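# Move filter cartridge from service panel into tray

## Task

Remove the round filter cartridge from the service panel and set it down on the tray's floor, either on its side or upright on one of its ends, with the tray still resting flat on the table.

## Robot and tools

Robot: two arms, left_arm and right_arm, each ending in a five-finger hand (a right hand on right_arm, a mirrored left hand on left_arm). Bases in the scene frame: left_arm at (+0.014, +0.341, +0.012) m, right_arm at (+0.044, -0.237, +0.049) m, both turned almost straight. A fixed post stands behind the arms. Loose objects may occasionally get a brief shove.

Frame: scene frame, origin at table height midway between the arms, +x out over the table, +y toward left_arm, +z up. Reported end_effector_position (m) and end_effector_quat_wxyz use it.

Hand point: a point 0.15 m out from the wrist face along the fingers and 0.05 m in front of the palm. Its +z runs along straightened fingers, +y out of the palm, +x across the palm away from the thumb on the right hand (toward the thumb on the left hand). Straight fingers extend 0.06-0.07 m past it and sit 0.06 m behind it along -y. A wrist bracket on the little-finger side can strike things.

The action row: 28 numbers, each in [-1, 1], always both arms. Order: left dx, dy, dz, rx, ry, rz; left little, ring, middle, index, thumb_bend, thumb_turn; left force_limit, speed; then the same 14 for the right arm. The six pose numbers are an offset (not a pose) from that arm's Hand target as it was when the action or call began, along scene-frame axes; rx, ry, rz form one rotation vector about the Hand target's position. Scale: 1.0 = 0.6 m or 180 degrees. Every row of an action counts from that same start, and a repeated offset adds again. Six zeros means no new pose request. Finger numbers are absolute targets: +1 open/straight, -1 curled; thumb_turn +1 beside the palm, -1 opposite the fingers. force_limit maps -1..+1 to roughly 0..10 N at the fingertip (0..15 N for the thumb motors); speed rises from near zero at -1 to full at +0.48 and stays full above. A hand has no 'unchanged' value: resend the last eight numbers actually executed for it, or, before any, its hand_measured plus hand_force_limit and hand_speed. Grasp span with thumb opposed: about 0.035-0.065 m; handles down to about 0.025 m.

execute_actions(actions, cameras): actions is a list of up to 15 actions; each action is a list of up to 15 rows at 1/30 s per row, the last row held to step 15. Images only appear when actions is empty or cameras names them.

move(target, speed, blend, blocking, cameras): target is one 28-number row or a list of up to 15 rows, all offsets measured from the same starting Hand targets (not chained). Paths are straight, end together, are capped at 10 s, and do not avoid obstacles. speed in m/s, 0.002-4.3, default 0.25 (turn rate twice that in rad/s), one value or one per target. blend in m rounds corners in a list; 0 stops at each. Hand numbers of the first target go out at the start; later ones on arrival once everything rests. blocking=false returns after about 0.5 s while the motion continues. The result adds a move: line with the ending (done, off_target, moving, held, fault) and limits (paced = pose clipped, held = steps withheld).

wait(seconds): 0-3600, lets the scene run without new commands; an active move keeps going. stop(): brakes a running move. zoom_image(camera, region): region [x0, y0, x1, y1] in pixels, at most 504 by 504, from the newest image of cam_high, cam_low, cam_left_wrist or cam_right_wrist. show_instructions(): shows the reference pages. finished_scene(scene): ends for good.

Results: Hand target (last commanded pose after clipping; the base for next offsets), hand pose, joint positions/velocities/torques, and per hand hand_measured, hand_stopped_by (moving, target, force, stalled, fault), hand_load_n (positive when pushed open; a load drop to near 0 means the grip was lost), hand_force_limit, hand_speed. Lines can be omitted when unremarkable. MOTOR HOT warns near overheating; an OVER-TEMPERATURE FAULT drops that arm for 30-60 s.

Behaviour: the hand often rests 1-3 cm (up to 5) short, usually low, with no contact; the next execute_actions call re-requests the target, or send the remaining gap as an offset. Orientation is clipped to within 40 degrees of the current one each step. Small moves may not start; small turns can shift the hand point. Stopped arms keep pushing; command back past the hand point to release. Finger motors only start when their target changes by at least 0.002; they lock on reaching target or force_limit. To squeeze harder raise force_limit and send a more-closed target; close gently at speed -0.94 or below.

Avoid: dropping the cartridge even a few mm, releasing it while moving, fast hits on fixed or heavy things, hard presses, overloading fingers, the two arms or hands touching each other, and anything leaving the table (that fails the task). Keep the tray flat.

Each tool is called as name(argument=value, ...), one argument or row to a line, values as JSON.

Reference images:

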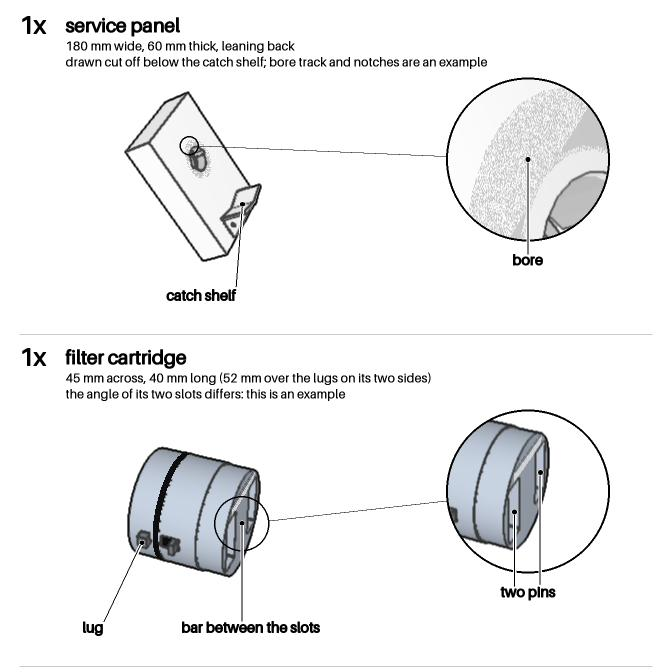

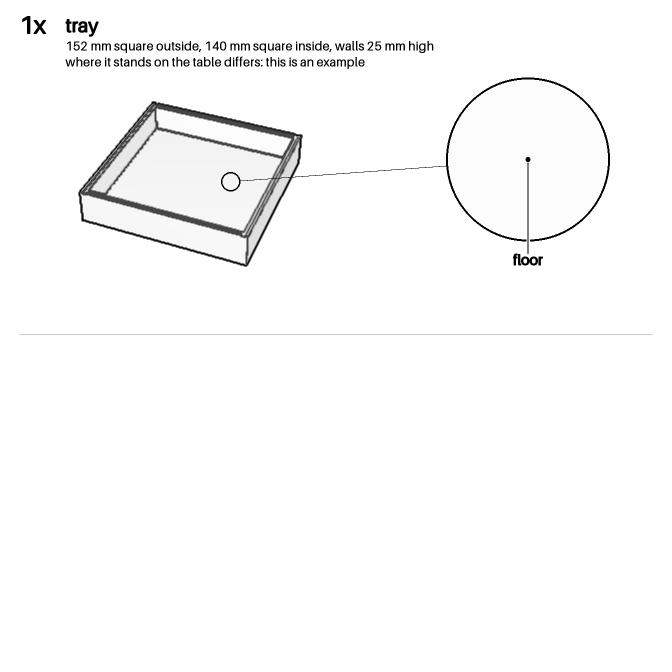

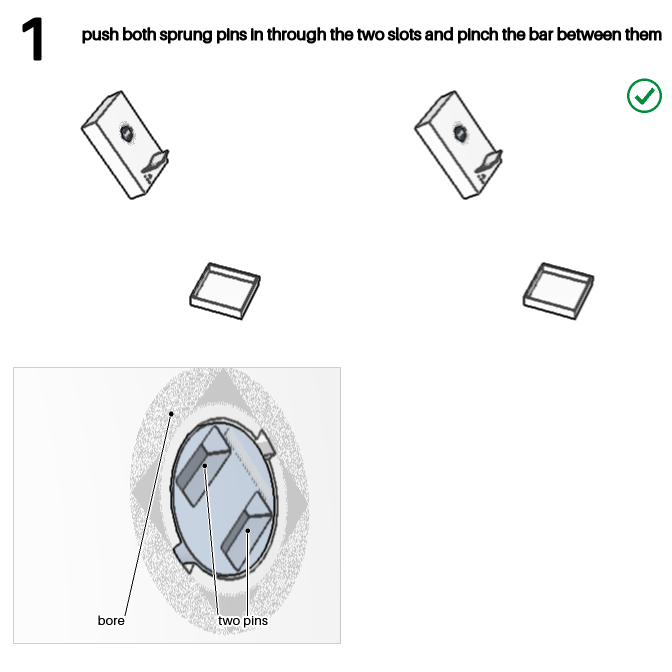

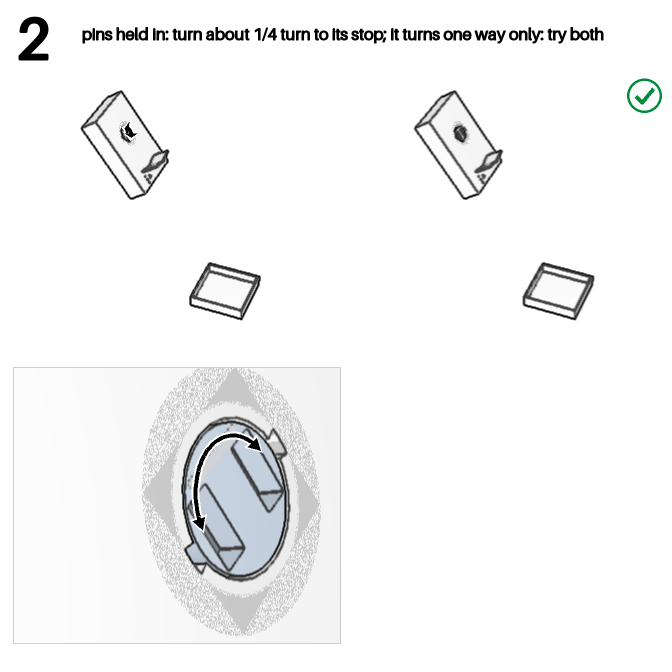

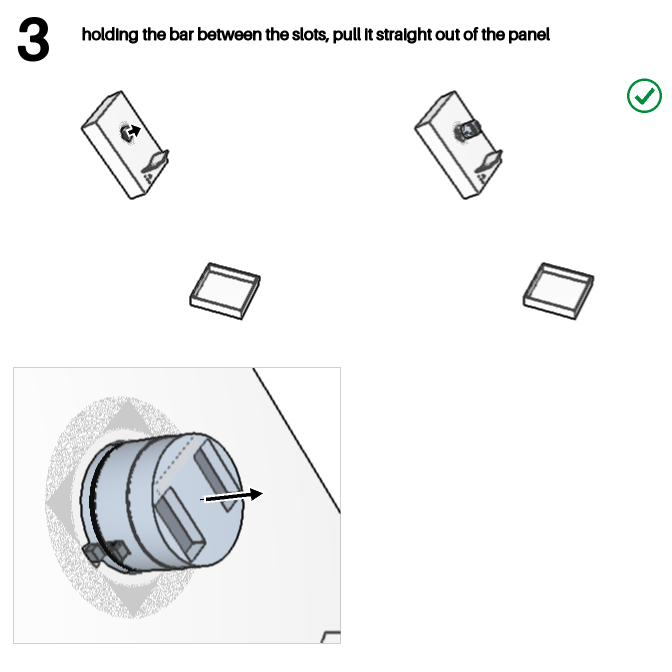

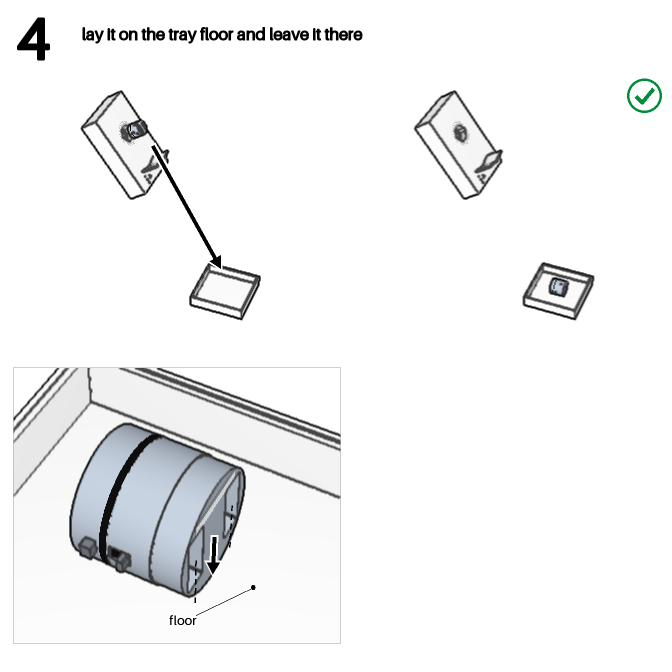

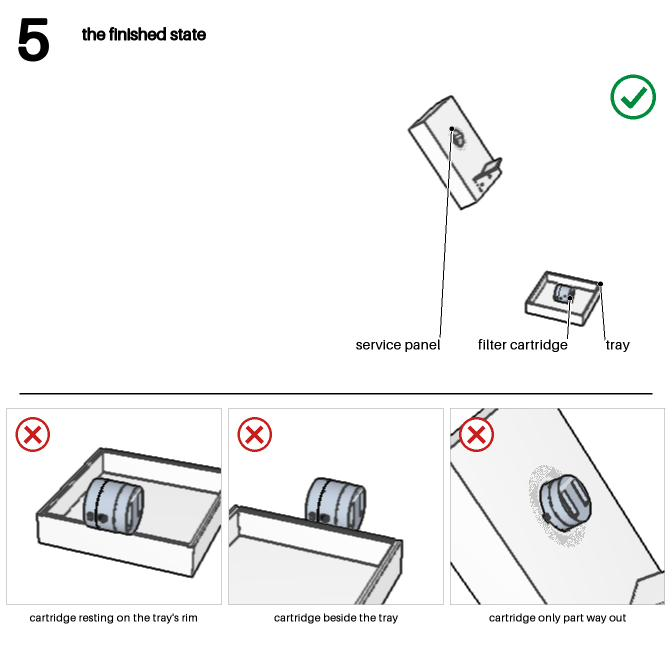

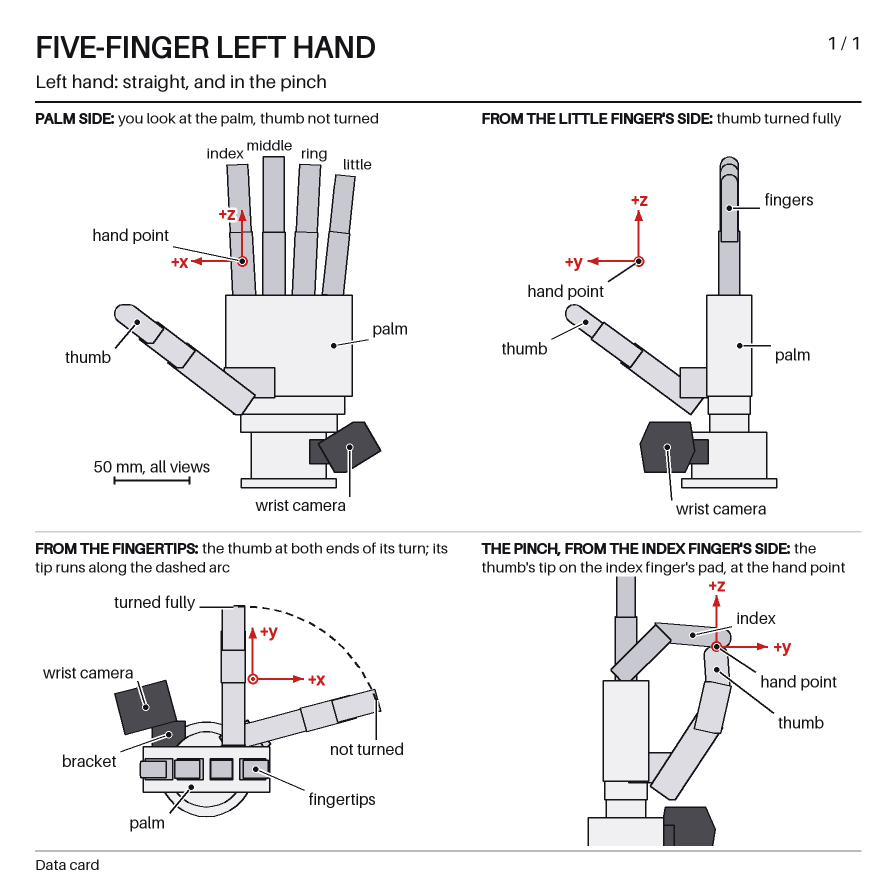

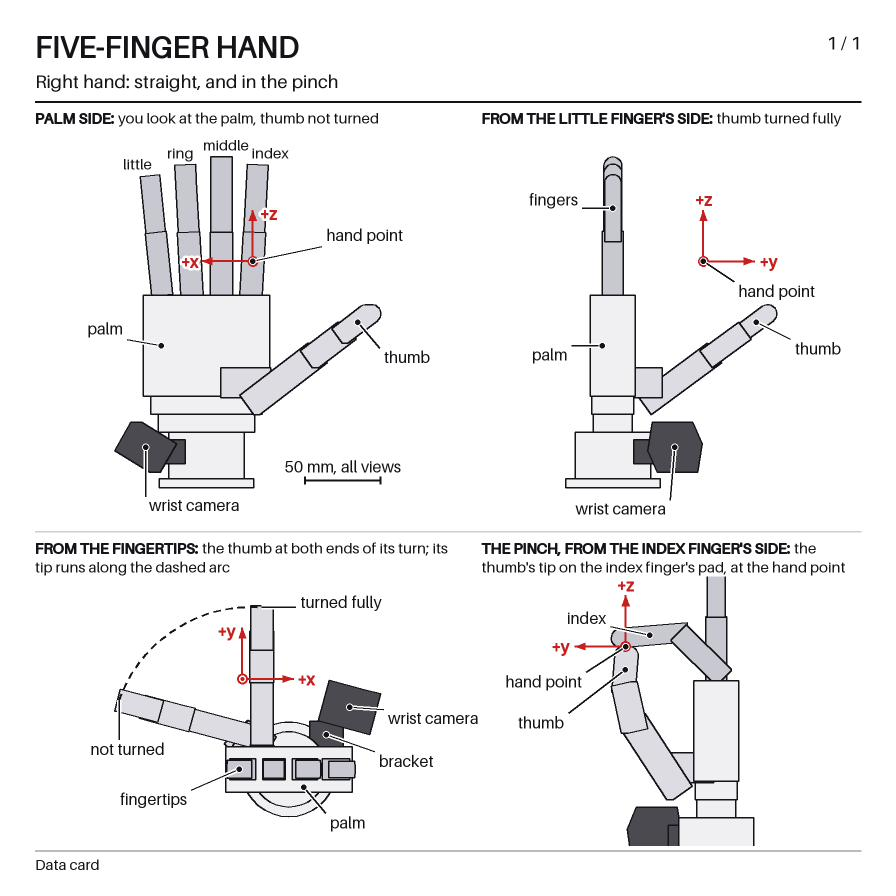

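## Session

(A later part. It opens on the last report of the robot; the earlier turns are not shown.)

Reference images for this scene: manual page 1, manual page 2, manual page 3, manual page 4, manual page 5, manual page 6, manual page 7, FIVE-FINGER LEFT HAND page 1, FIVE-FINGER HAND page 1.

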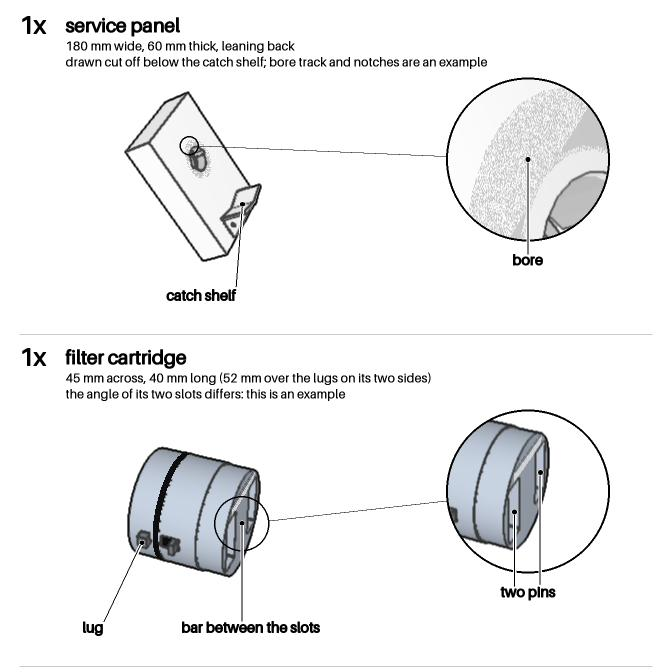

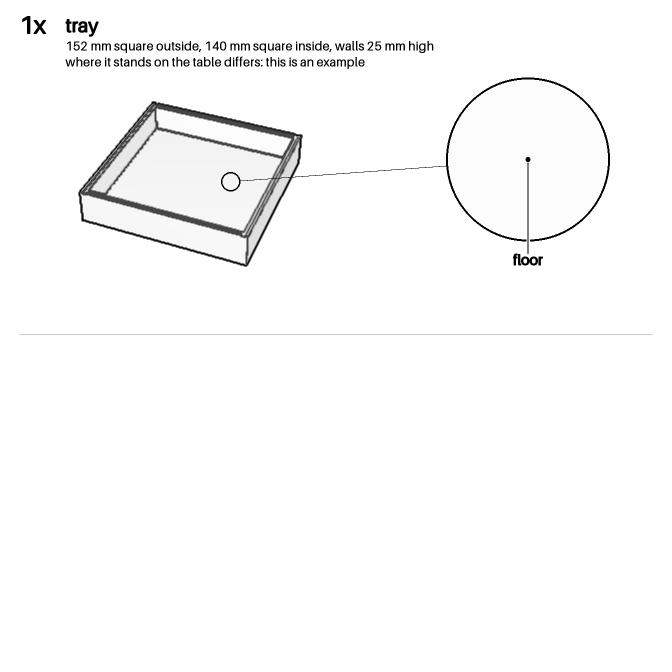

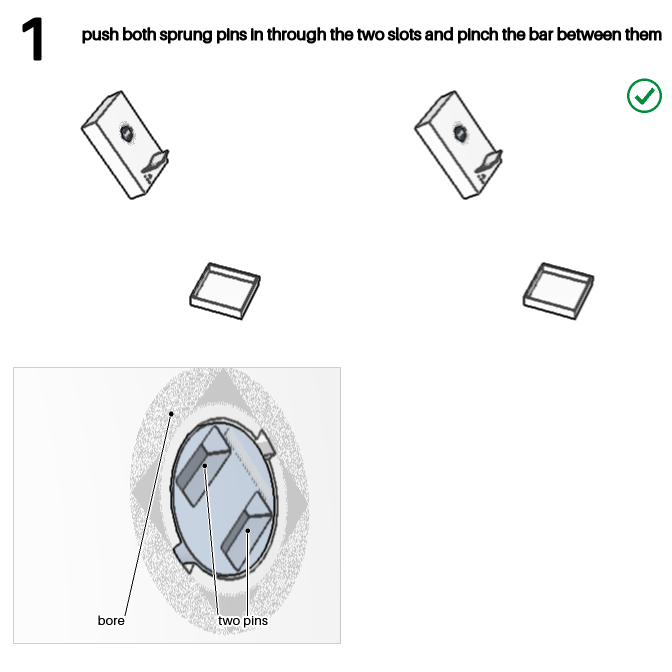

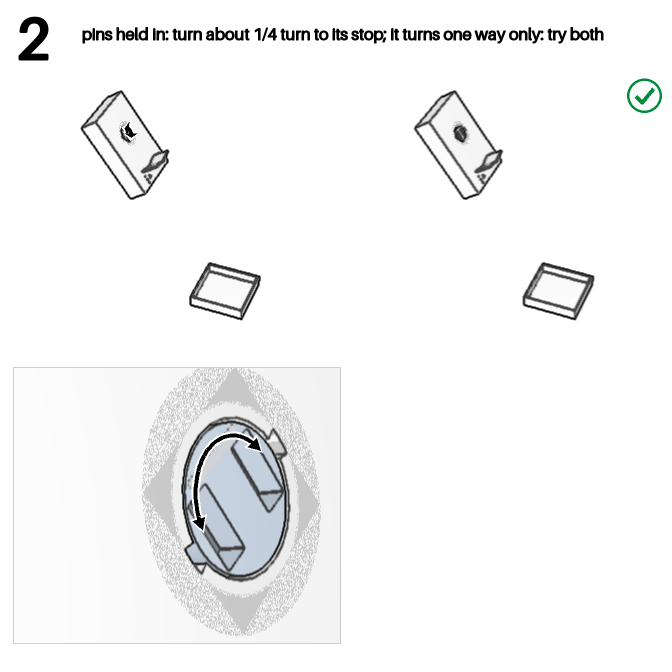

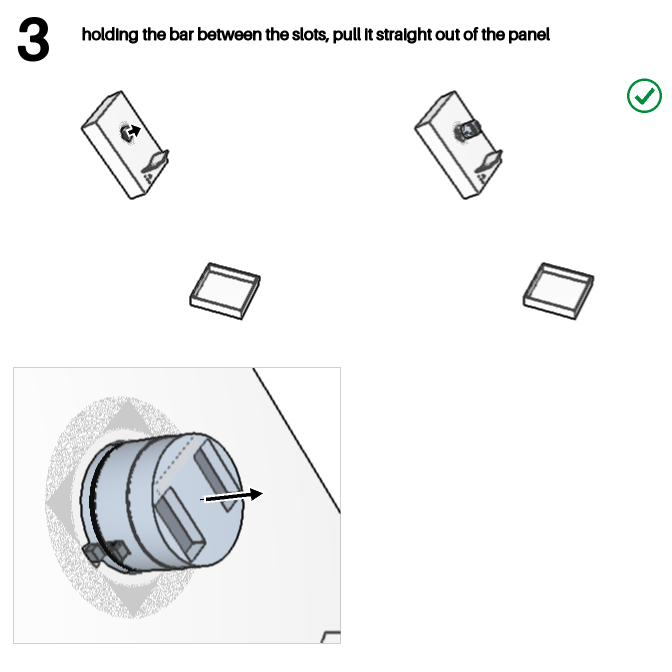

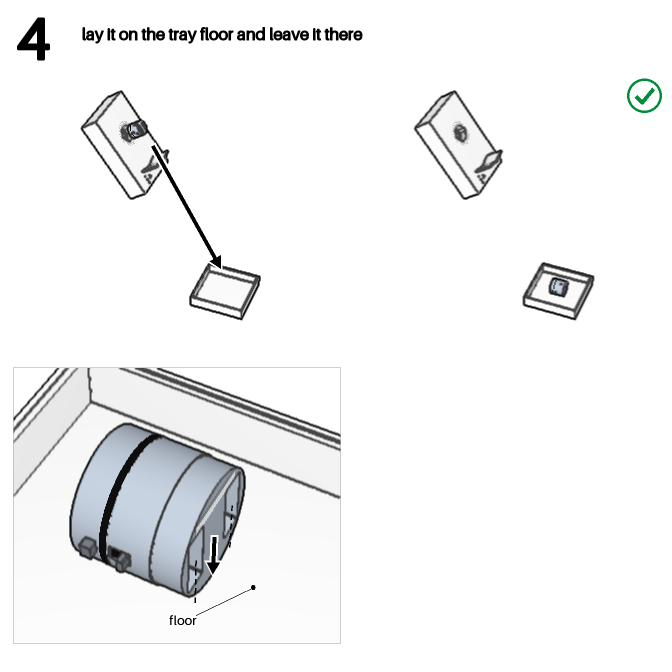

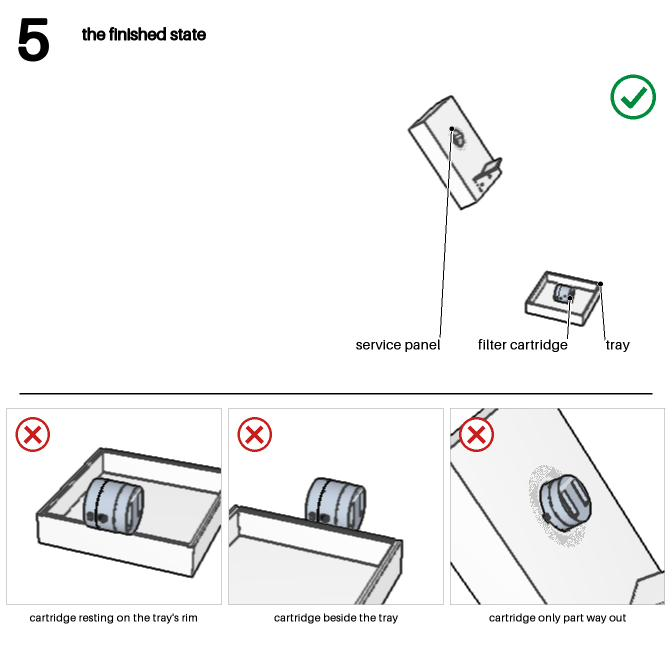

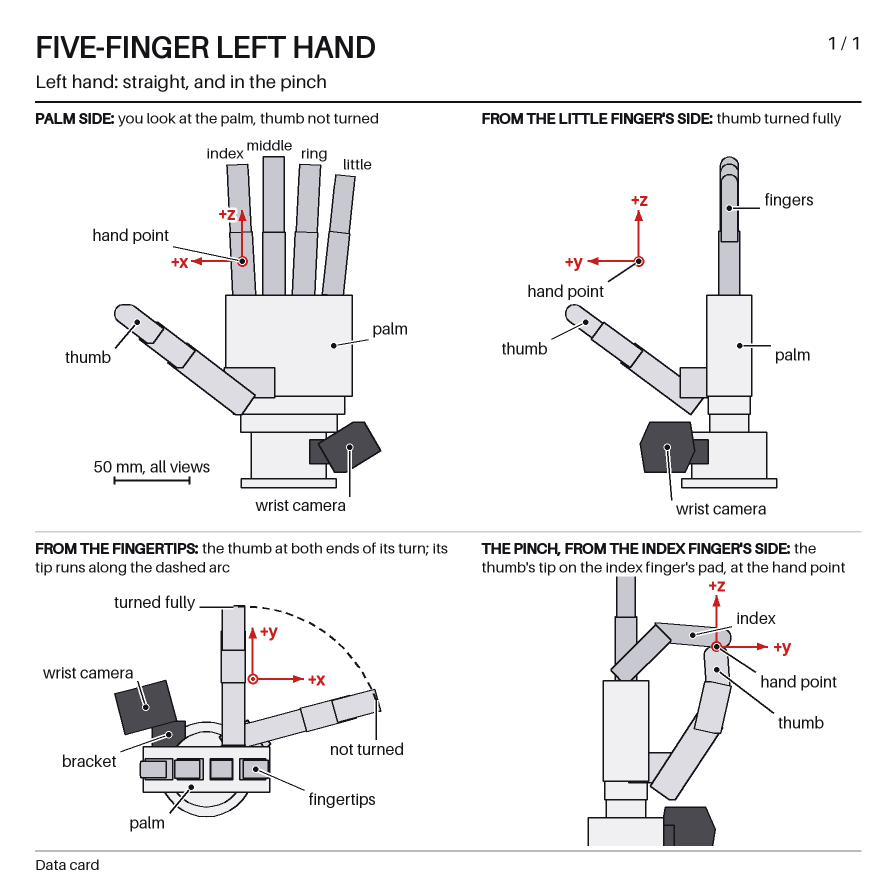

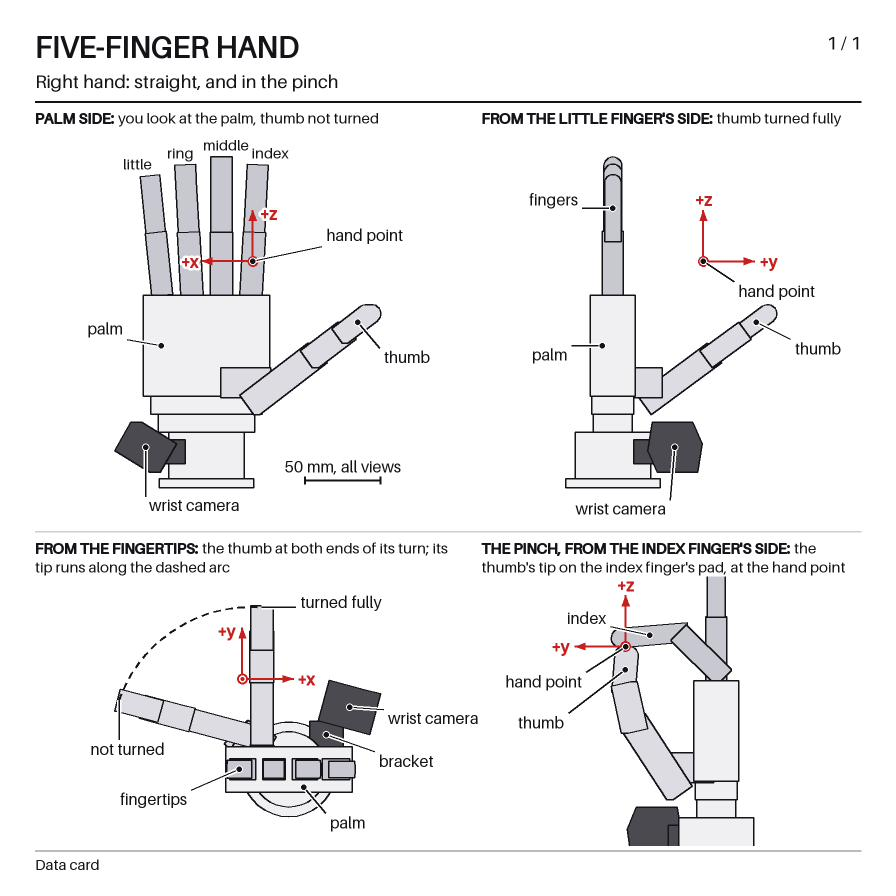

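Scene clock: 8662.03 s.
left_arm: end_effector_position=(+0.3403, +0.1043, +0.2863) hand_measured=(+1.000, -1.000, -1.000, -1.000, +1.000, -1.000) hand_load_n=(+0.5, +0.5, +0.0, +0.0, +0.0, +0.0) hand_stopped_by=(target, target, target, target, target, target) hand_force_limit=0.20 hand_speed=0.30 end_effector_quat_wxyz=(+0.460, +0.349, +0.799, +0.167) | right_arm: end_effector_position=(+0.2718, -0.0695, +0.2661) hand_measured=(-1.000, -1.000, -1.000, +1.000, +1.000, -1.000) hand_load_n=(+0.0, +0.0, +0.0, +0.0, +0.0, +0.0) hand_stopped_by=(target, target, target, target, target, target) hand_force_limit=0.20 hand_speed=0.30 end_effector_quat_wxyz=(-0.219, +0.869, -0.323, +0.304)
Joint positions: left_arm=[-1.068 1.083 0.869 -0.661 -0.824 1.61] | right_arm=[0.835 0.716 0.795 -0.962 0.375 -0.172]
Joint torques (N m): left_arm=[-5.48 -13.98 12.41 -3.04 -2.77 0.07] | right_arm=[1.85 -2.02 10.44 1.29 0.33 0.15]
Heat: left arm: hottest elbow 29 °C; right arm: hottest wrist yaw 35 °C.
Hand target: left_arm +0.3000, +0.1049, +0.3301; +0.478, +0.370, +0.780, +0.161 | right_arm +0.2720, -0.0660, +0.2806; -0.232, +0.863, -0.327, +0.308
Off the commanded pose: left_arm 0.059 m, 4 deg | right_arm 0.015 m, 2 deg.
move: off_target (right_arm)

move(
  target=[
    [-0.0683,0,0.0478,-0.0236,-0.0375,-0.0336,1,-1,-1,-1,1,-1,0.2,0.3,-0.05,-0.1,0,0,0,0,-1,-1,-1,1,1,-1,0.2,0.3],
    [-0.0683,0,0.0478,0.0353,0.0562,0.0503,1,-1,-1,-1,1,-1,0.2,0.3,-0.05,-0.1,0,0,0,0,-1,-1,-1,1,1,-1,0.2,0.3],
  ],
  speed=0.15,
  cameras=["cam_left_wrist"],
)

Scene clock: 8675.80 s.
left_arm: end_effector_position=(+0.2534, +0.1105, +0.3479) hand_measured=(+1.000, -1.000, -1.000, -1.000, +1.000, -1.000) hand_load_n=(+0.0, +0.0, +0.0, +0.0, +0.0, +0.0) hand_stopped_by=(target, target, target, target, target, target) hand_force_limit=0.20 hand_speed=0.30 end_effector_quat_wxyz=(+0.370, +0.358, +0.830, +0.213) | right_arm: end_effector_position=(+0.2446, -0.1215, +0.2834) hand_measured=(-1.000, -1.000, -1.000, +1.000, +1.000, -1.000) hand_load_n=(+0.0, +0.0, +0.0, +0.0, +0.0, +0.0) hand_stopped_by=(target, target, target, target, target, target) hand_force_limit=0.20 hand_speed=0.30 end_effector_quat_wxyz=(-0.237, +0.860, -0.330, +0.309)
Joint positions: left_arm=[-1.289 1.141 1.156 -1.423 -0.872 1.143] | right_arm=[0.722 0.513 0.769 -1.072 0.298 -0.246]
Joint torques (N m): left_arm=[2.49 -5.95 13.89 -0.13 -0.77 0.01] | right_arm=[0.73 0.62 8.01 1.39 -0.01 -0.1]
Heat: left arm: hottest elbow 30 °C; right arm: hottest elbow 30 °C.
Hand target: left_arm +0.2590, +0.1050, +0.3587; +0.372, +0.346, +0.836, +0.208 | right_arm +0.2420, -0.1261, +0.2807; -0.232, +0.863, -0.327, +0.308
Off the commanded pose: left_arm 0.013 m, 2 deg | right_arm 0.006 m, 1 deg.
move: off_target (left_arm)
cam_left_wrist: T_world_to_cam=[[-0.50097, -0.44185, -0.74418, 0.43828], [-0.73274, 0.67412, 0.09301, 0.06889], [0.46057, 0.59188, -0.66148, 0.15813]] pos_world=[0.19722, 0.05362, 0.42435]

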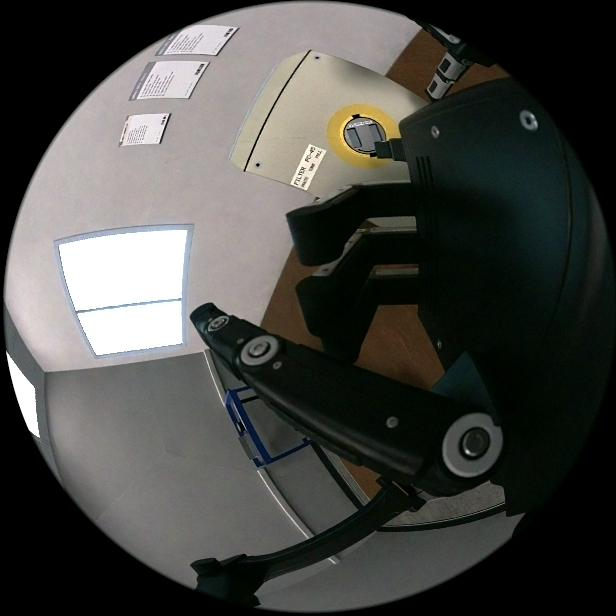

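move(
  target=[
    [0.03,0.0583,0.0,-0.3075,-0.0233,0.2264,1,-1,-1,-1,1,-1,0.2,0.3,0,0,0,0,0,0,-1,-1,-1,1,1,-1,0.2,0.3],
    [0.0012,0.108,-0.0377,-0.6149,-0.0465,0.4528,1,-1,-1,-1,1,-1,0.2,0.3,-0.06,-0.1,-0.03,0,0,0,-1,-1,-1,1,1,-1,0.2,0.3],
  ],
  speed=0.25,
  blend=0.02,
)

move(
  target=[
    [0,0,0,0,0,0,1,1,1,1,1,-1,0.2,0.3,0,0,0,0,0,0,-1,-1,-1,1,1,-1,0.2,0.3],
    [0,0,0,-0.399,-0.2309,0.1876,1,1,1,1,1,-1,0.2,0.3,0,0,0,0,0,0,-1,-1,-1,1,1,-1,0.2,0.3],
    [0,0,0,-0.399,-0.2309,0.1876,1,1,1,1,-0.85,-1,0.2,0.3,0,0,0,0,0,0,-1,-1,-1,1,1,-1,0.2,0.3],
  ],
  speed=0.22,
)

move(
  target=[0.228,-0.1797,0.0105,0,0,0,1,1,1,1,-0.85,-1,0.2,0.3,0,0,0,0,0,0,-1,-1,-1,1,1,-1,0.2,0.3],
  speed=0.12,
  cameras=["cam_left_wrist"],
)

Scene clock: 8687.80 s.
left_arm: end_effector_position=(+0.2567, +0.1674, +0.3381) hand_measured=(+1.000, -1.000, -1.000, -1.000, +1.000, -1.000) hand_load_n=(+0.0, +0.0, +0.0, +0.0, +0.0, +0.0) hand_stopped_by=(target, target, target, target, target, target) hand_force_limit=0.20 hand_speed=0.30 end_effector_quat_wxyz=(-0.325, +0.620, -0.637, +0.323) | right_arm: end_effector_position=(+0.2095, -0.1828, +0.2650) hand_measured=(-1.000, -1.000, -1.000, +1.000, +1.000, -1.000) hand_load_n=(+0.0, +0.0, +0.0, +0.0, +0.0, +0.0) hand_stopped_by=(target, target, target, target, target, target) hand_force_limit=0.20 hand_speed=0.30 end_effector_quat_wxyz=(-0.235, +0.861, -0.330, +0.308)
Joint positions: left_arm=[-0.834 0.69 1.006 -1.142 -0.662 -0.572] | right_arm=[0.437 0.292 0.689 -1.177 0.1 -0.454]
Joint velocities: left_arm=[within noise] | right_arm=[0.005 -0.015 -0.022 0.046 -0.007 -0.037]
Joint torques (N m): left_arm=[2.37 -2.43 9.42 1.96 -0.59 -0.01] | right_arm=[0.44 2.37 7.72 1.5 -0.11 -0.11]
Heat: left arm: hottest elbow 31 °C; right arm: hottest elbow 30 °C.
Hand target: left_arm +0.2597, +0.1697, +0.3361; -0.326, +0.627, -0.628, +0.327 | right_arm +0.2060, -0.1860, +0.2628; -0.232, +0.863, -0.327, +0.308
Off the commanded pose: left_arm 0.004 m, 1 deg | right_arm 0.005 m, 1 deg.
move: done

Scene clock: 8695.30 s.
left_arm: end_effector_position=(+0.2620, +0.1744, +0.3431) hand_measured=(+1.000, +1.000, +1.000, +1.000, -0.850, -1.000) hand_load_n=(+0.0, +0.0, +0.0, +0.0, +0.0, +0.0) hand_stopped_by=(target, target, target, target, target, target) hand_force_limit=0.20 hand_speed=0.30 end_effector_quat_wxyz=(-0.162, +0.707, +0.020, +0.689) | right_arm: end_effector_position=(+0.2095, -0.1828, +0.2650) hand_measured=(-1.000, -1.000, -1.000, +1.000, +1.000, -1.000) hand_load_n=(+0.0, +0.0, +0.0, +0.0, +0.0, +0.0) hand_stopped_by=(target, target, target, target, target, target) hand_force_limit=0.20 hand_speed=0.30 end_effector_quat_wxyz=(-0.235, +0.861, -0.330, +0.308)
Joint positions: left_arm=[-1.257 0.426 0.327 0.125 -1.547 -1.343] | right_arm=[0.437 0.292 0.689 -1.177 0.1 -0.455]
Joint torques (N m): left_arm=[0.15 1.26 9.54 1.78 -0.2 0.11] | right_arm=[0.62 2.49 7.72 1.52 -0.13 -0.12]
Heat: left arm: hottest elbow 30 °C; right arm: hottest elbow 30 °C.
Hand target: left_arm +0.2598, +0.1697, +0.3360; -0.169, +0.689, +0.012, +0.705 | right_arm +0.2060, -0.1860, +0.2628; -0.232, +0.863, -0.327, +0.308
Off the commanded pose: left_arm 0.009 m, 3 deg | right_arm 0.005 m, 1 deg.
joint sent to its limit (left arm) — joint 5 (wrist yaw), lower limit. The joint targets are off in orientation, not in position.
move: off_target (left_arm); target 3's new numbers were sent with left_arm's hand 0.009 m and 3 deg from that target

Scene clock: 8697.63 s.
left_arm: end_effector_position=(+0.3855, +0.0659, +0.3249) hand_measured=(+1.000, +1.000, +1.000, +1.000, -0.850, -1.000) hand_load_n=(+0.0, +0.0, +0.0, +0.0, +0.0, +0.0) hand_stopped_by=(target, target, target, target, target, target) hand_force_limit=0.20 hand_speed=0.30 end_effector_quat_wxyz=(-0.173, +0.694, -0.004, +0.699) | right_arm: end_effector_position=(+0.2095, -0.1828, +0.2650) hand_measured=(-1.000, -1.000, -1.000, +1.000, +1.000, -1.000) hand_load_n=(+0.0, +0.0, +0.0, -0.5, +0.0, +0.0) hand_stopped_by=(target, target, target, target, target, target) hand_force_limit=0.20 hand_speed=0.30 end_effector_quat_wxyz=(-0.235, +0.861, -0.330, +0.308)
Joint positions: left_arm=[-0.957 1.124 0.515 0.715 -1.225 -1.222] | right_arm=[0.437 0.292 0.689 -1.177 0.1 -0.455]
Joint torques (N m): left_arm=[2.55 -4.84 12.64 2.04 0.14 0.08] | right_arm=[0.62 2.49 7.69 1.44 -0.12 -0.11]
Heat: left arm: hottest elbow 31 °C; right arm: hottest elbow 30 °C.
Hand target: left_arm +0.3965, +0.0619, +0.3423; -0.169, +0.689, +0.012, +0.705 | right_arm +0.2060, -0.1860, +0.2628; -0.232, +0.863, -0.327, +0.308
Off the commanded pose: left_arm 0.021 m, 2 deg | right_arm 0.005 m, 1 deg.
move: off_target (left_arm)
cam_left_wrist: T_world_to_cam=[[-0.17625, 0.86064, 0.47774, -0.14036], [-0.48424, -0.49836, 0.71913, -0.02413], [0.857, -0.10459, 0.50459, -0.37725]] pos_world=[0.28688, 0.06932, 0.27476]

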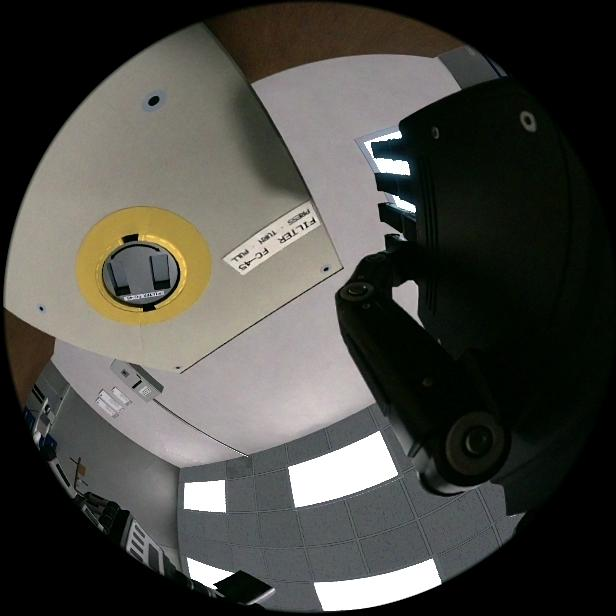

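zoom_image(
  camera="cam_left_wrist",
  region=[95, 227, 185, 317],
)

Scaled by 5.600 from the camera's image (finer frame: 880x880).

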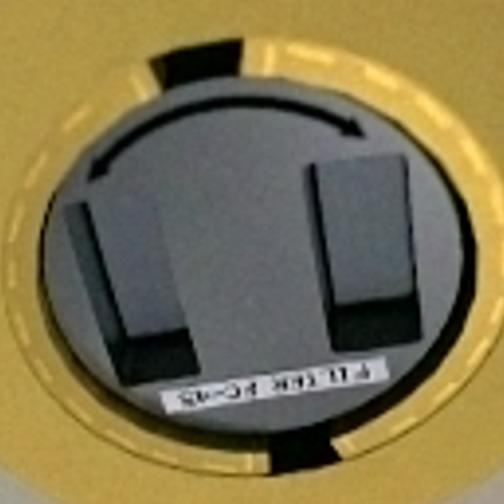

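move(
  target=[
    [0,0,0,0,0,0,1,1,1,1,-0.85,-1,0.2,0.3,0.1483,0.03,0.03,0,0,0,-1,-1,-1,1,1,-1,0.2,0.3],
    [0,0,0,0,0,0,1,1,1,1,-0.85,-1,0.2,0.3,0.1317,0.2183,0.0537,0,0,0,-1,-1,-1,1,1,-1,0.2,0.3],
    [0,0,0,0,0,0,1,1,1,1,-0.85,-1,0.2,0.3,0.1428,0.2005,0.006,0,0,0,-1,-1,-1,1,1,-1,0.2,0.3],
  ],
  speed=0.12,
  cameras=["cam_left_wrist"],
)

zoom_image(
  camera="cam_left_wrist",
  region=[92, 242, 162, 312],
)

Scene clock: 8709.87 s.
left_arm: end_effector_position=(+0.3855, +0.0658, +0.3249) hand_measured=(+1.000, +1.000, +1.000, +1.000, -0.850, -1.000) hand_load_n=(+0.0, +0.0, +0.0, +0.0, +0.0, -0.5) hand_stopped_by=(target, target, target, target, target, target) hand_force_limit=0.20 hand_speed=0.30 end_effector_quat_wxyz=(-0.174, +0.694, -0.004, +0.698) | right_arm: end_effector_position=(+0.2884, -0.0660, +0.2642) hand_measured=(-1.000, -1.000, -1.000, +1.000, +1.000, -1.000) hand_load_n=(+0.0, +0.0, +0.0, +0.0, +0.0, +0.0) hand_stopped_by=(target, target, target, target, target, target) hand_force_limit=0.20 hand_speed=0.30 end_effector_quat_wxyz=(-0.225, +0.865, -0.330, +0.303)
Joint positions: left_arm=[-0.957 1.124 0.515 0.715 -1.225 -1.222] | right_arm=[0.785 0.749 0.8 -0.911 0.341 -0.196]
Joint torques (N m): left_arm=[2.61 -4.95 12.67 2.1 0.14 0.11] | right_arm=[0.62 -2.14 8.32 2.62 0.02 -0.12]
Heat: left arm: hottest elbow 30 °C; right arm: hottest elbow 30 °C.
Hand target: left_arm +0.3965, +0.0619, +0.3423; -0.169, +0.689, +0.012, +0.705 | right_arm +0.2917, -0.0657, +0.2664; -0.232, +0.863, -0.327, +0.308
Off the commanded pose: left_arm 0.021 m, 2 deg | right_arm 0.004 m, 1 deg.
move: done
cam_left_wrist: T_world_to_cam=[[-0.17621, 0.86026, 0.47844, -0.14054], [-0.48401, -0.49895, 0.71887, -0.02407], [0.85713, -0.1049, 0.5043, -0.37718]] pos_world=[0.28688, 0.06932, 0.27476]

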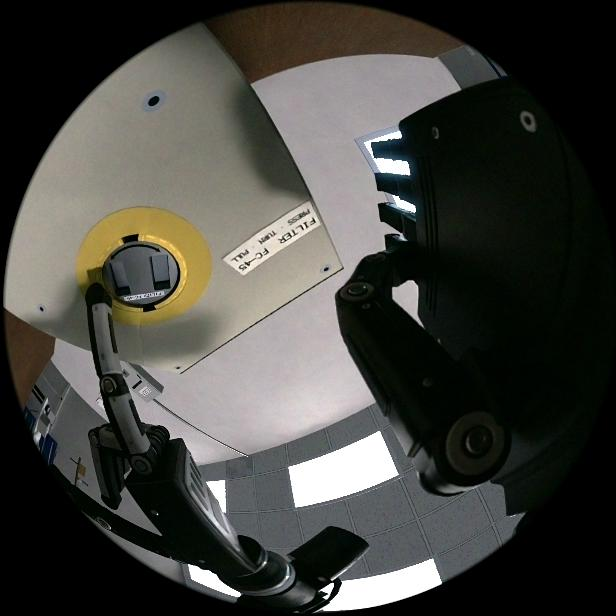

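Scaled by 7.200 from the camera's image (finer frame: 880x880).

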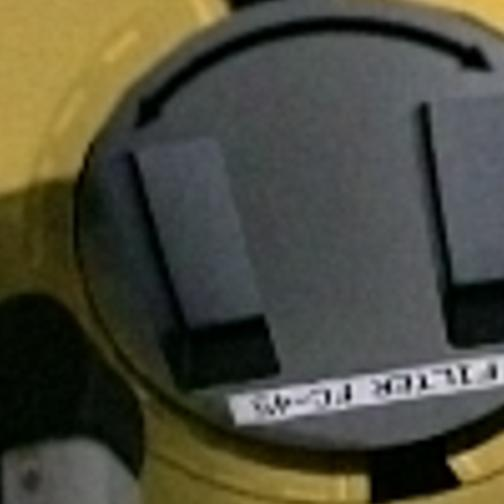

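move(
  target=[
    [0,0,0,0,0,0,1,1,1,1,-0.85,-1,0.2,0.3,0.0265,0.001,-0.0143,0,0,0,-1,-1,-1,1,1,-1,0.2,0.3],
  ],
  speed=0.05,
  cameras=["cam_left_wrist"],
)

zoom_image(
  camera="cam_left_wrist",
  region=[92, 242, 162, 312],
)

Scene clock: 8714.07 s.
left_arm: end_effector_position=(+0.3855, +0.0658, +0.3249) hand_measured=(+1.000, +1.000, +1.000, +1.000, -0.850, -1.000) hand_load_n=(+0.0, +0.0, +0.0, +0.0, +0.0, +0.0) hand_stopped_by=(target, target, target, target, target, target) hand_force_limit=0.20 hand_speed=0.30 end_effector_quat_wxyz=(-0.174, +0.694, -0.004, +0.698) | right_arm: end_effector_position=(+0.3024, -0.0647, +0.2636) hand_measured=(-1.000, -1.000, -1.000, +1.000, +1.000, -1.000) hand_load_n=(+0.0, +0.0, +0.0, +0.0, -0.5, +0.0) hand_stopped_by=(target, target, target, target, target, target) hand_force_limit=0.20 hand_speed=0.30 end_effector_quat_wxyz=(-0.237, +0.861, -0.329, +0.307)
Joint positions: left_arm=[-0.957 1.124 0.515 0.715 -1.225 -1.222] | right_arm=[0.742 0.763 0.794 -0.856 0.308 -0.232]
Joint torques (N m): left_arm=[2.49 -5.01 12.64 2.11 0.15 0.1] | right_arm=[0.32 -0.73 8.03 2.67 0.09 -0.12]
Heat: left arm: hottest elbow 30 °C; right arm: hottest elbow 31 °C.
Hand target: left_arm +0.3965, +0.0619, +0.3423; -0.169, +0.689, +0.012, +0.705 | right_arm +0.3076, -0.0652, +0.2576; -0.232, +0.863, -0.327, +0.308
Off the commanded pose: left_arm 0.021 m, 2 deg | right_arm 0.008 m, 1 deg.
move: done
cam_left_wrist: T_world_to_cam=[[-0.17621, 0.86026, 0.47844, -0.14054], [-0.48401, -0.49895, 0.71887, -0.02407], [0.85713, -0.1049, 0.5043, -0.37718]] pos_world=[0.28688, 0.06932, 0.27476]

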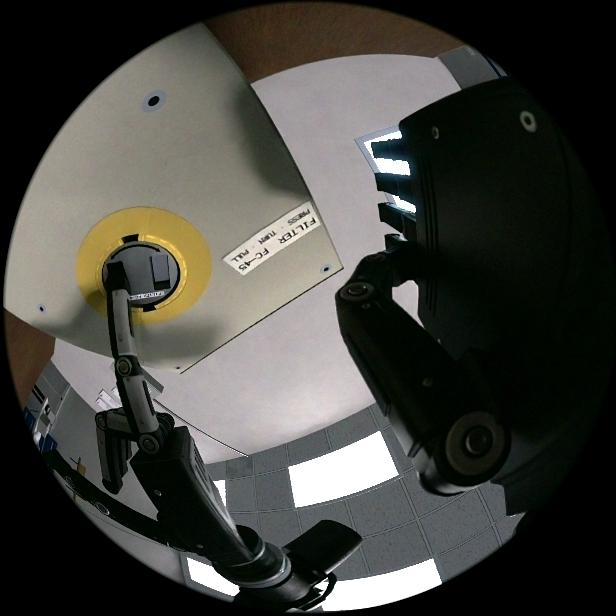

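Scaled by 7.200 from the camera's image (finer frame: 880x880).

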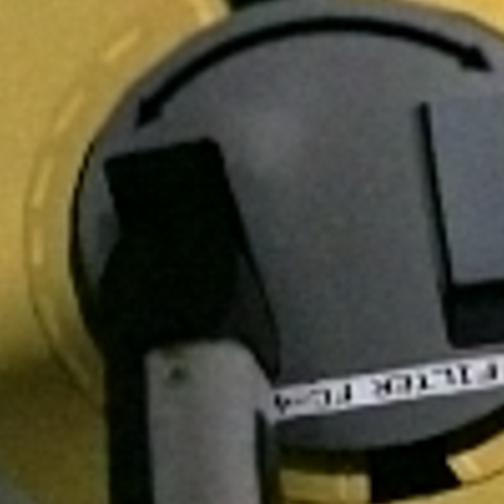

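move(
  target=[
    [0,0,0,0,0,0,1,1,1,1,-0.85,-1,0.2,0.3,-0.0137,0.0062,0.0049,0,0,0,-1,-1,-1,1,1,-1,0.2,0.3],
    [0,0,0,0,0,0,1,1,1,1,-0.85,-1,0.2,0.3,-0.0026,0.0049,-0.0037,0,0,0,-1,-1,-1,1,1,-1,0.2,0.3],
  ],
  speed=0.05,
  cameras=["cam_left_wrist"],
)

zoom_image(
  camera="cam_left_wrist",
  region=[92, 242, 162, 312],
)

Scene clock: 8721.47 s.
left_arm: end_effector_position=(+0.3855, +0.0658, +0.3249) hand_measured=(+1.000, +1.000, +1.000, +1.000, -0.850, -1.000) hand_load_n=(+0.0, +0.0, +0.0, +0.0, +0.0, +0.0) hand_stopped_by=(target, target, target, target, target, target) hand_force_limit=0.20 hand_speed=0.30 end_effector_quat_wxyz=(-0.174, +0.694, -0.004, +0.698) | right_arm: end_effector_position=(+0.3020, -0.0627, +0.2633) hand_measured=(-1.000, -1.000, -1.000, +1.000, +1.000, -1.000) hand_load_n=(+0.0, +0.0, +0.5, -0.5, +0.0, +0.0) hand_stopped_by=(target, target, target, target, target, target) hand_force_limit=0.20 hand_speed=0.30 end_effector_quat_wxyz=(-0.236, +0.862, -0.325, +0.310)
Joint positions: left_arm=[-0.957 1.124 0.515 0.715 -1.225 -1.222] | right_arm=[0.755 0.765 0.793 -0.852 0.319 -0.232]
Joint torques (N m): left_arm=[2.49 -5.07 12.63 2.06 0.13 0.1] | right_arm=[0.67 -0.73 7.88 2.7 0.03 -0.02]
Heat: left arm: hottest elbow 30 °C; right arm: hottest elbow 31 °C.
Hand target: left_arm +0.3965, +0.0619, +0.3423; -0.169, +0.689, +0.012, +0.705 | right_arm +0.3061, -0.0622, +0.2556; -0.232, +0.863, -0.327, +0.308
Off the commanded pose: left_arm 0.021 m, 2 deg | right_arm 0.009 m, 1 deg.
move: done
cam_left_wrist: T_world_to_cam=[[-0.17621, 0.86026, 0.47844, -0.14054], [-0.48401, -0.49895, 0.71887, -0.02407], [0.85713, -0.1049, 0.5043, -0.37718]] pos_world=[0.28688, 0.06932, 0.27476]

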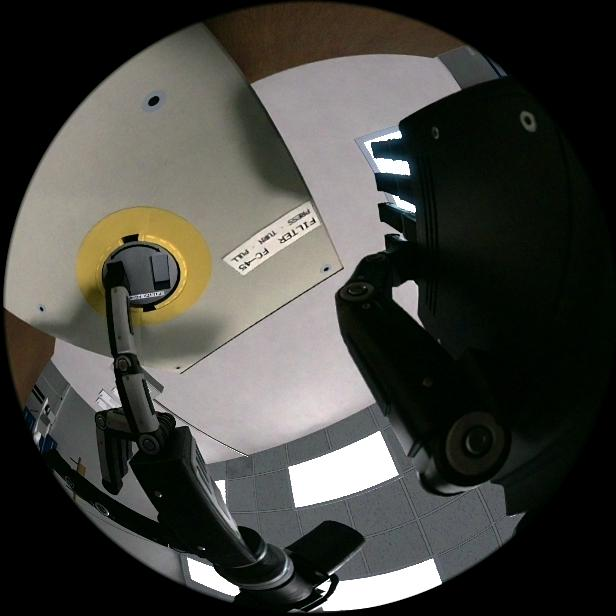

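Scaled by 7.200 from the camera's image (finer frame: 880x880).

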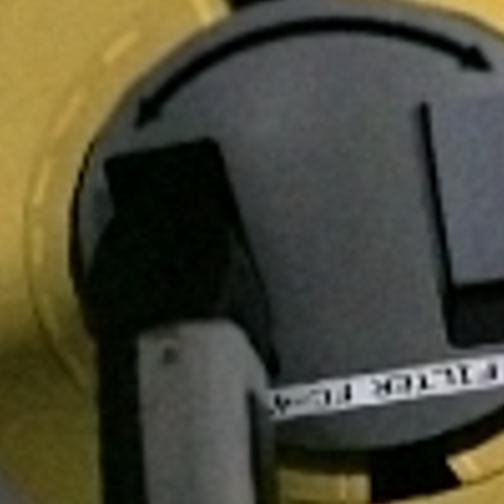

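move(
  target=[
    [0,0,0,0,0,0,1,1,1,1,-0.85,-1,0.2,0.3,0.0279,-0.0208,-0.0474,-0.0065,0.0123,-0.0352,-1,-1,-1,1,1,-1,0.2,0.3],
  ],
  speed=0.05,
)

move(
  target=[
    [0,0,0,0,0,0,1,1,1,1,-0.85,-1,0.2,0.3,0.0279,-0.0208,-0.0474,-0.0065,0.0123,-0.0352,-1,-1,-1,1,1,-1,0.2,0.3],
  ],
  speed=0.05,
  cameras=["cam_left_wrist"],
)

zoom_image(
  camera="cam_left_wrist",
  region=[92, 242, 162, 312],
)

Scene clock: 8734.50 s.
left_arm: end_effector_position=(+0.3855, +0.0658, +0.3249) hand_measured=(+1.000, +1.000, +1.000, +1.000, -0.850, -1.000) hand_load_n=(+0.0, +0.0, +0.0, +0.0, +0.0, +0.0) hand_stopped_by=(target, target, target, target, target, target) hand_force_limit=0.20 hand_speed=0.30 end_effector_quat_wxyz=(-0.174, +0.694, -0.004, +0.698) | right_arm: end_effector_position=(+0.3042, -0.0631, +0.2584) hand_measured=(-1.000, -1.000, -1.000, +1.000, +1.000, -1.000) hand_load_n=(+0.0, +0.0, +0.0, -2.5, +0.0, +0.0) hand_stopped_by=(target, target, target, target, target, target) hand_force_limit=0.20 hand_speed=0.30 end_effector_quat_wxyz=(-0.237, +0.856, -0.345, +0.302)
Joint positions: left_arm=[-0.957 1.124 0.515 0.715 -1.225 -1.222] | right_arm=[0.737 0.774 0.788 -0.846 0.309 -0.2]
Joint torques (N m): left_arm=[2.49 -5.01 12.64 2.1 0.13 0.1] | right_arm=[-2.37 3.14 6.11 3.52 1.51 0.17]
Heat: left arm: hottest elbow 30 °C; right arm: hottest elbow 31 °C.
Hand target: left_arm +0.3965, +0.0619, +0.3423; -0.169, +0.689, +0.012, +0.705 | right_arm +0.3228, -0.0747, +0.2271; -0.199, +0.852, -0.375, +0.307
Off the commanded pose: left_arm 0.021 m, 2 deg | right_arm 0.038 m, 6 deg.
move: off_target (right_arm)

Scene clock: 8736.13 s.
left_arm: end_effector_position=(+0.3855, +0.0658, +0.3249) hand_measured=(+1.000, +1.000, +1.000, +1.000, -0.850, -1.000) hand_load_n=(+0.0, +0.0, +0.0, +0.0, +0.0, +0.0) hand_stopped_by=(target, target, target, target, target, target) hand_force_limit=0.20 hand_speed=0.30 end_effector_quat_wxyz=(-0.174, +0.694, -0.004, +0.698) | right_arm: end_effector_position=(+0.3047, -0.0627, +0.2557) hand_measured=(-1.000, -1.000, -1.000, +1.000, +1.000, -1.000) hand_load_n=(+0.0, +0.5, +0.0, -6.0, +0.0, +0.0) hand_stopped_by=(target, target, target, target, target, target) hand_force_limit=0.20 hand_speed=0.30 end_effector_quat_wxyz=(-0.241, +0.847, -0.371, +0.295)
Joint positions: left_arm=[-0.957 1.124 0.515 0.715 -1.225 -1.222] | right_arm=[0.725 0.778 0.785 -0.846 0.306 -0.15]
Joint torques (N m): left_arm=[2.43 -5.01 12.63 2.09 0.15 0.09] | right_arm=[-5.13 6.95 4.62 4 2.86 0.3]
Heat: left arm: hottest elbow 30 °C; right arm: hottest elbow 31 °C.
Hand target: left_arm +0.3965, +0.0619, +0.3423; -0.169, +0.689, +0.012, +0.705 | right_arm +0.3395, -0.0872, +0.1986; -0.166, +0.837, -0.423, +0.305
Off the commanded pose: left_arm 0.021 m, 2 deg | right_arm 0.071 m, 11 deg.
move: off_target (right_arm)
cam_left_wrist: T_world_to_cam=[[-0.17621, 0.86026, 0.47844, -0.14054], [-0.48401, -0.49895, 0.71887, -0.02407], [0.85713, -0.1049, 0.5043, -0.37718]] pos_world=[0.28688, 0.06932, 0.27476]

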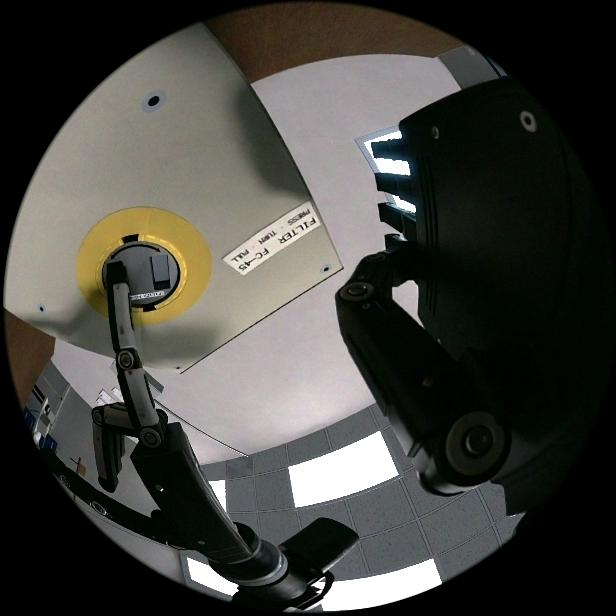

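Scaled by 7.200 from the camera's image (finer frame: 880x880).

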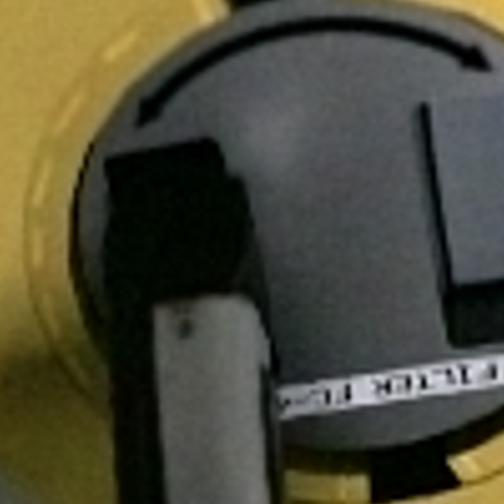

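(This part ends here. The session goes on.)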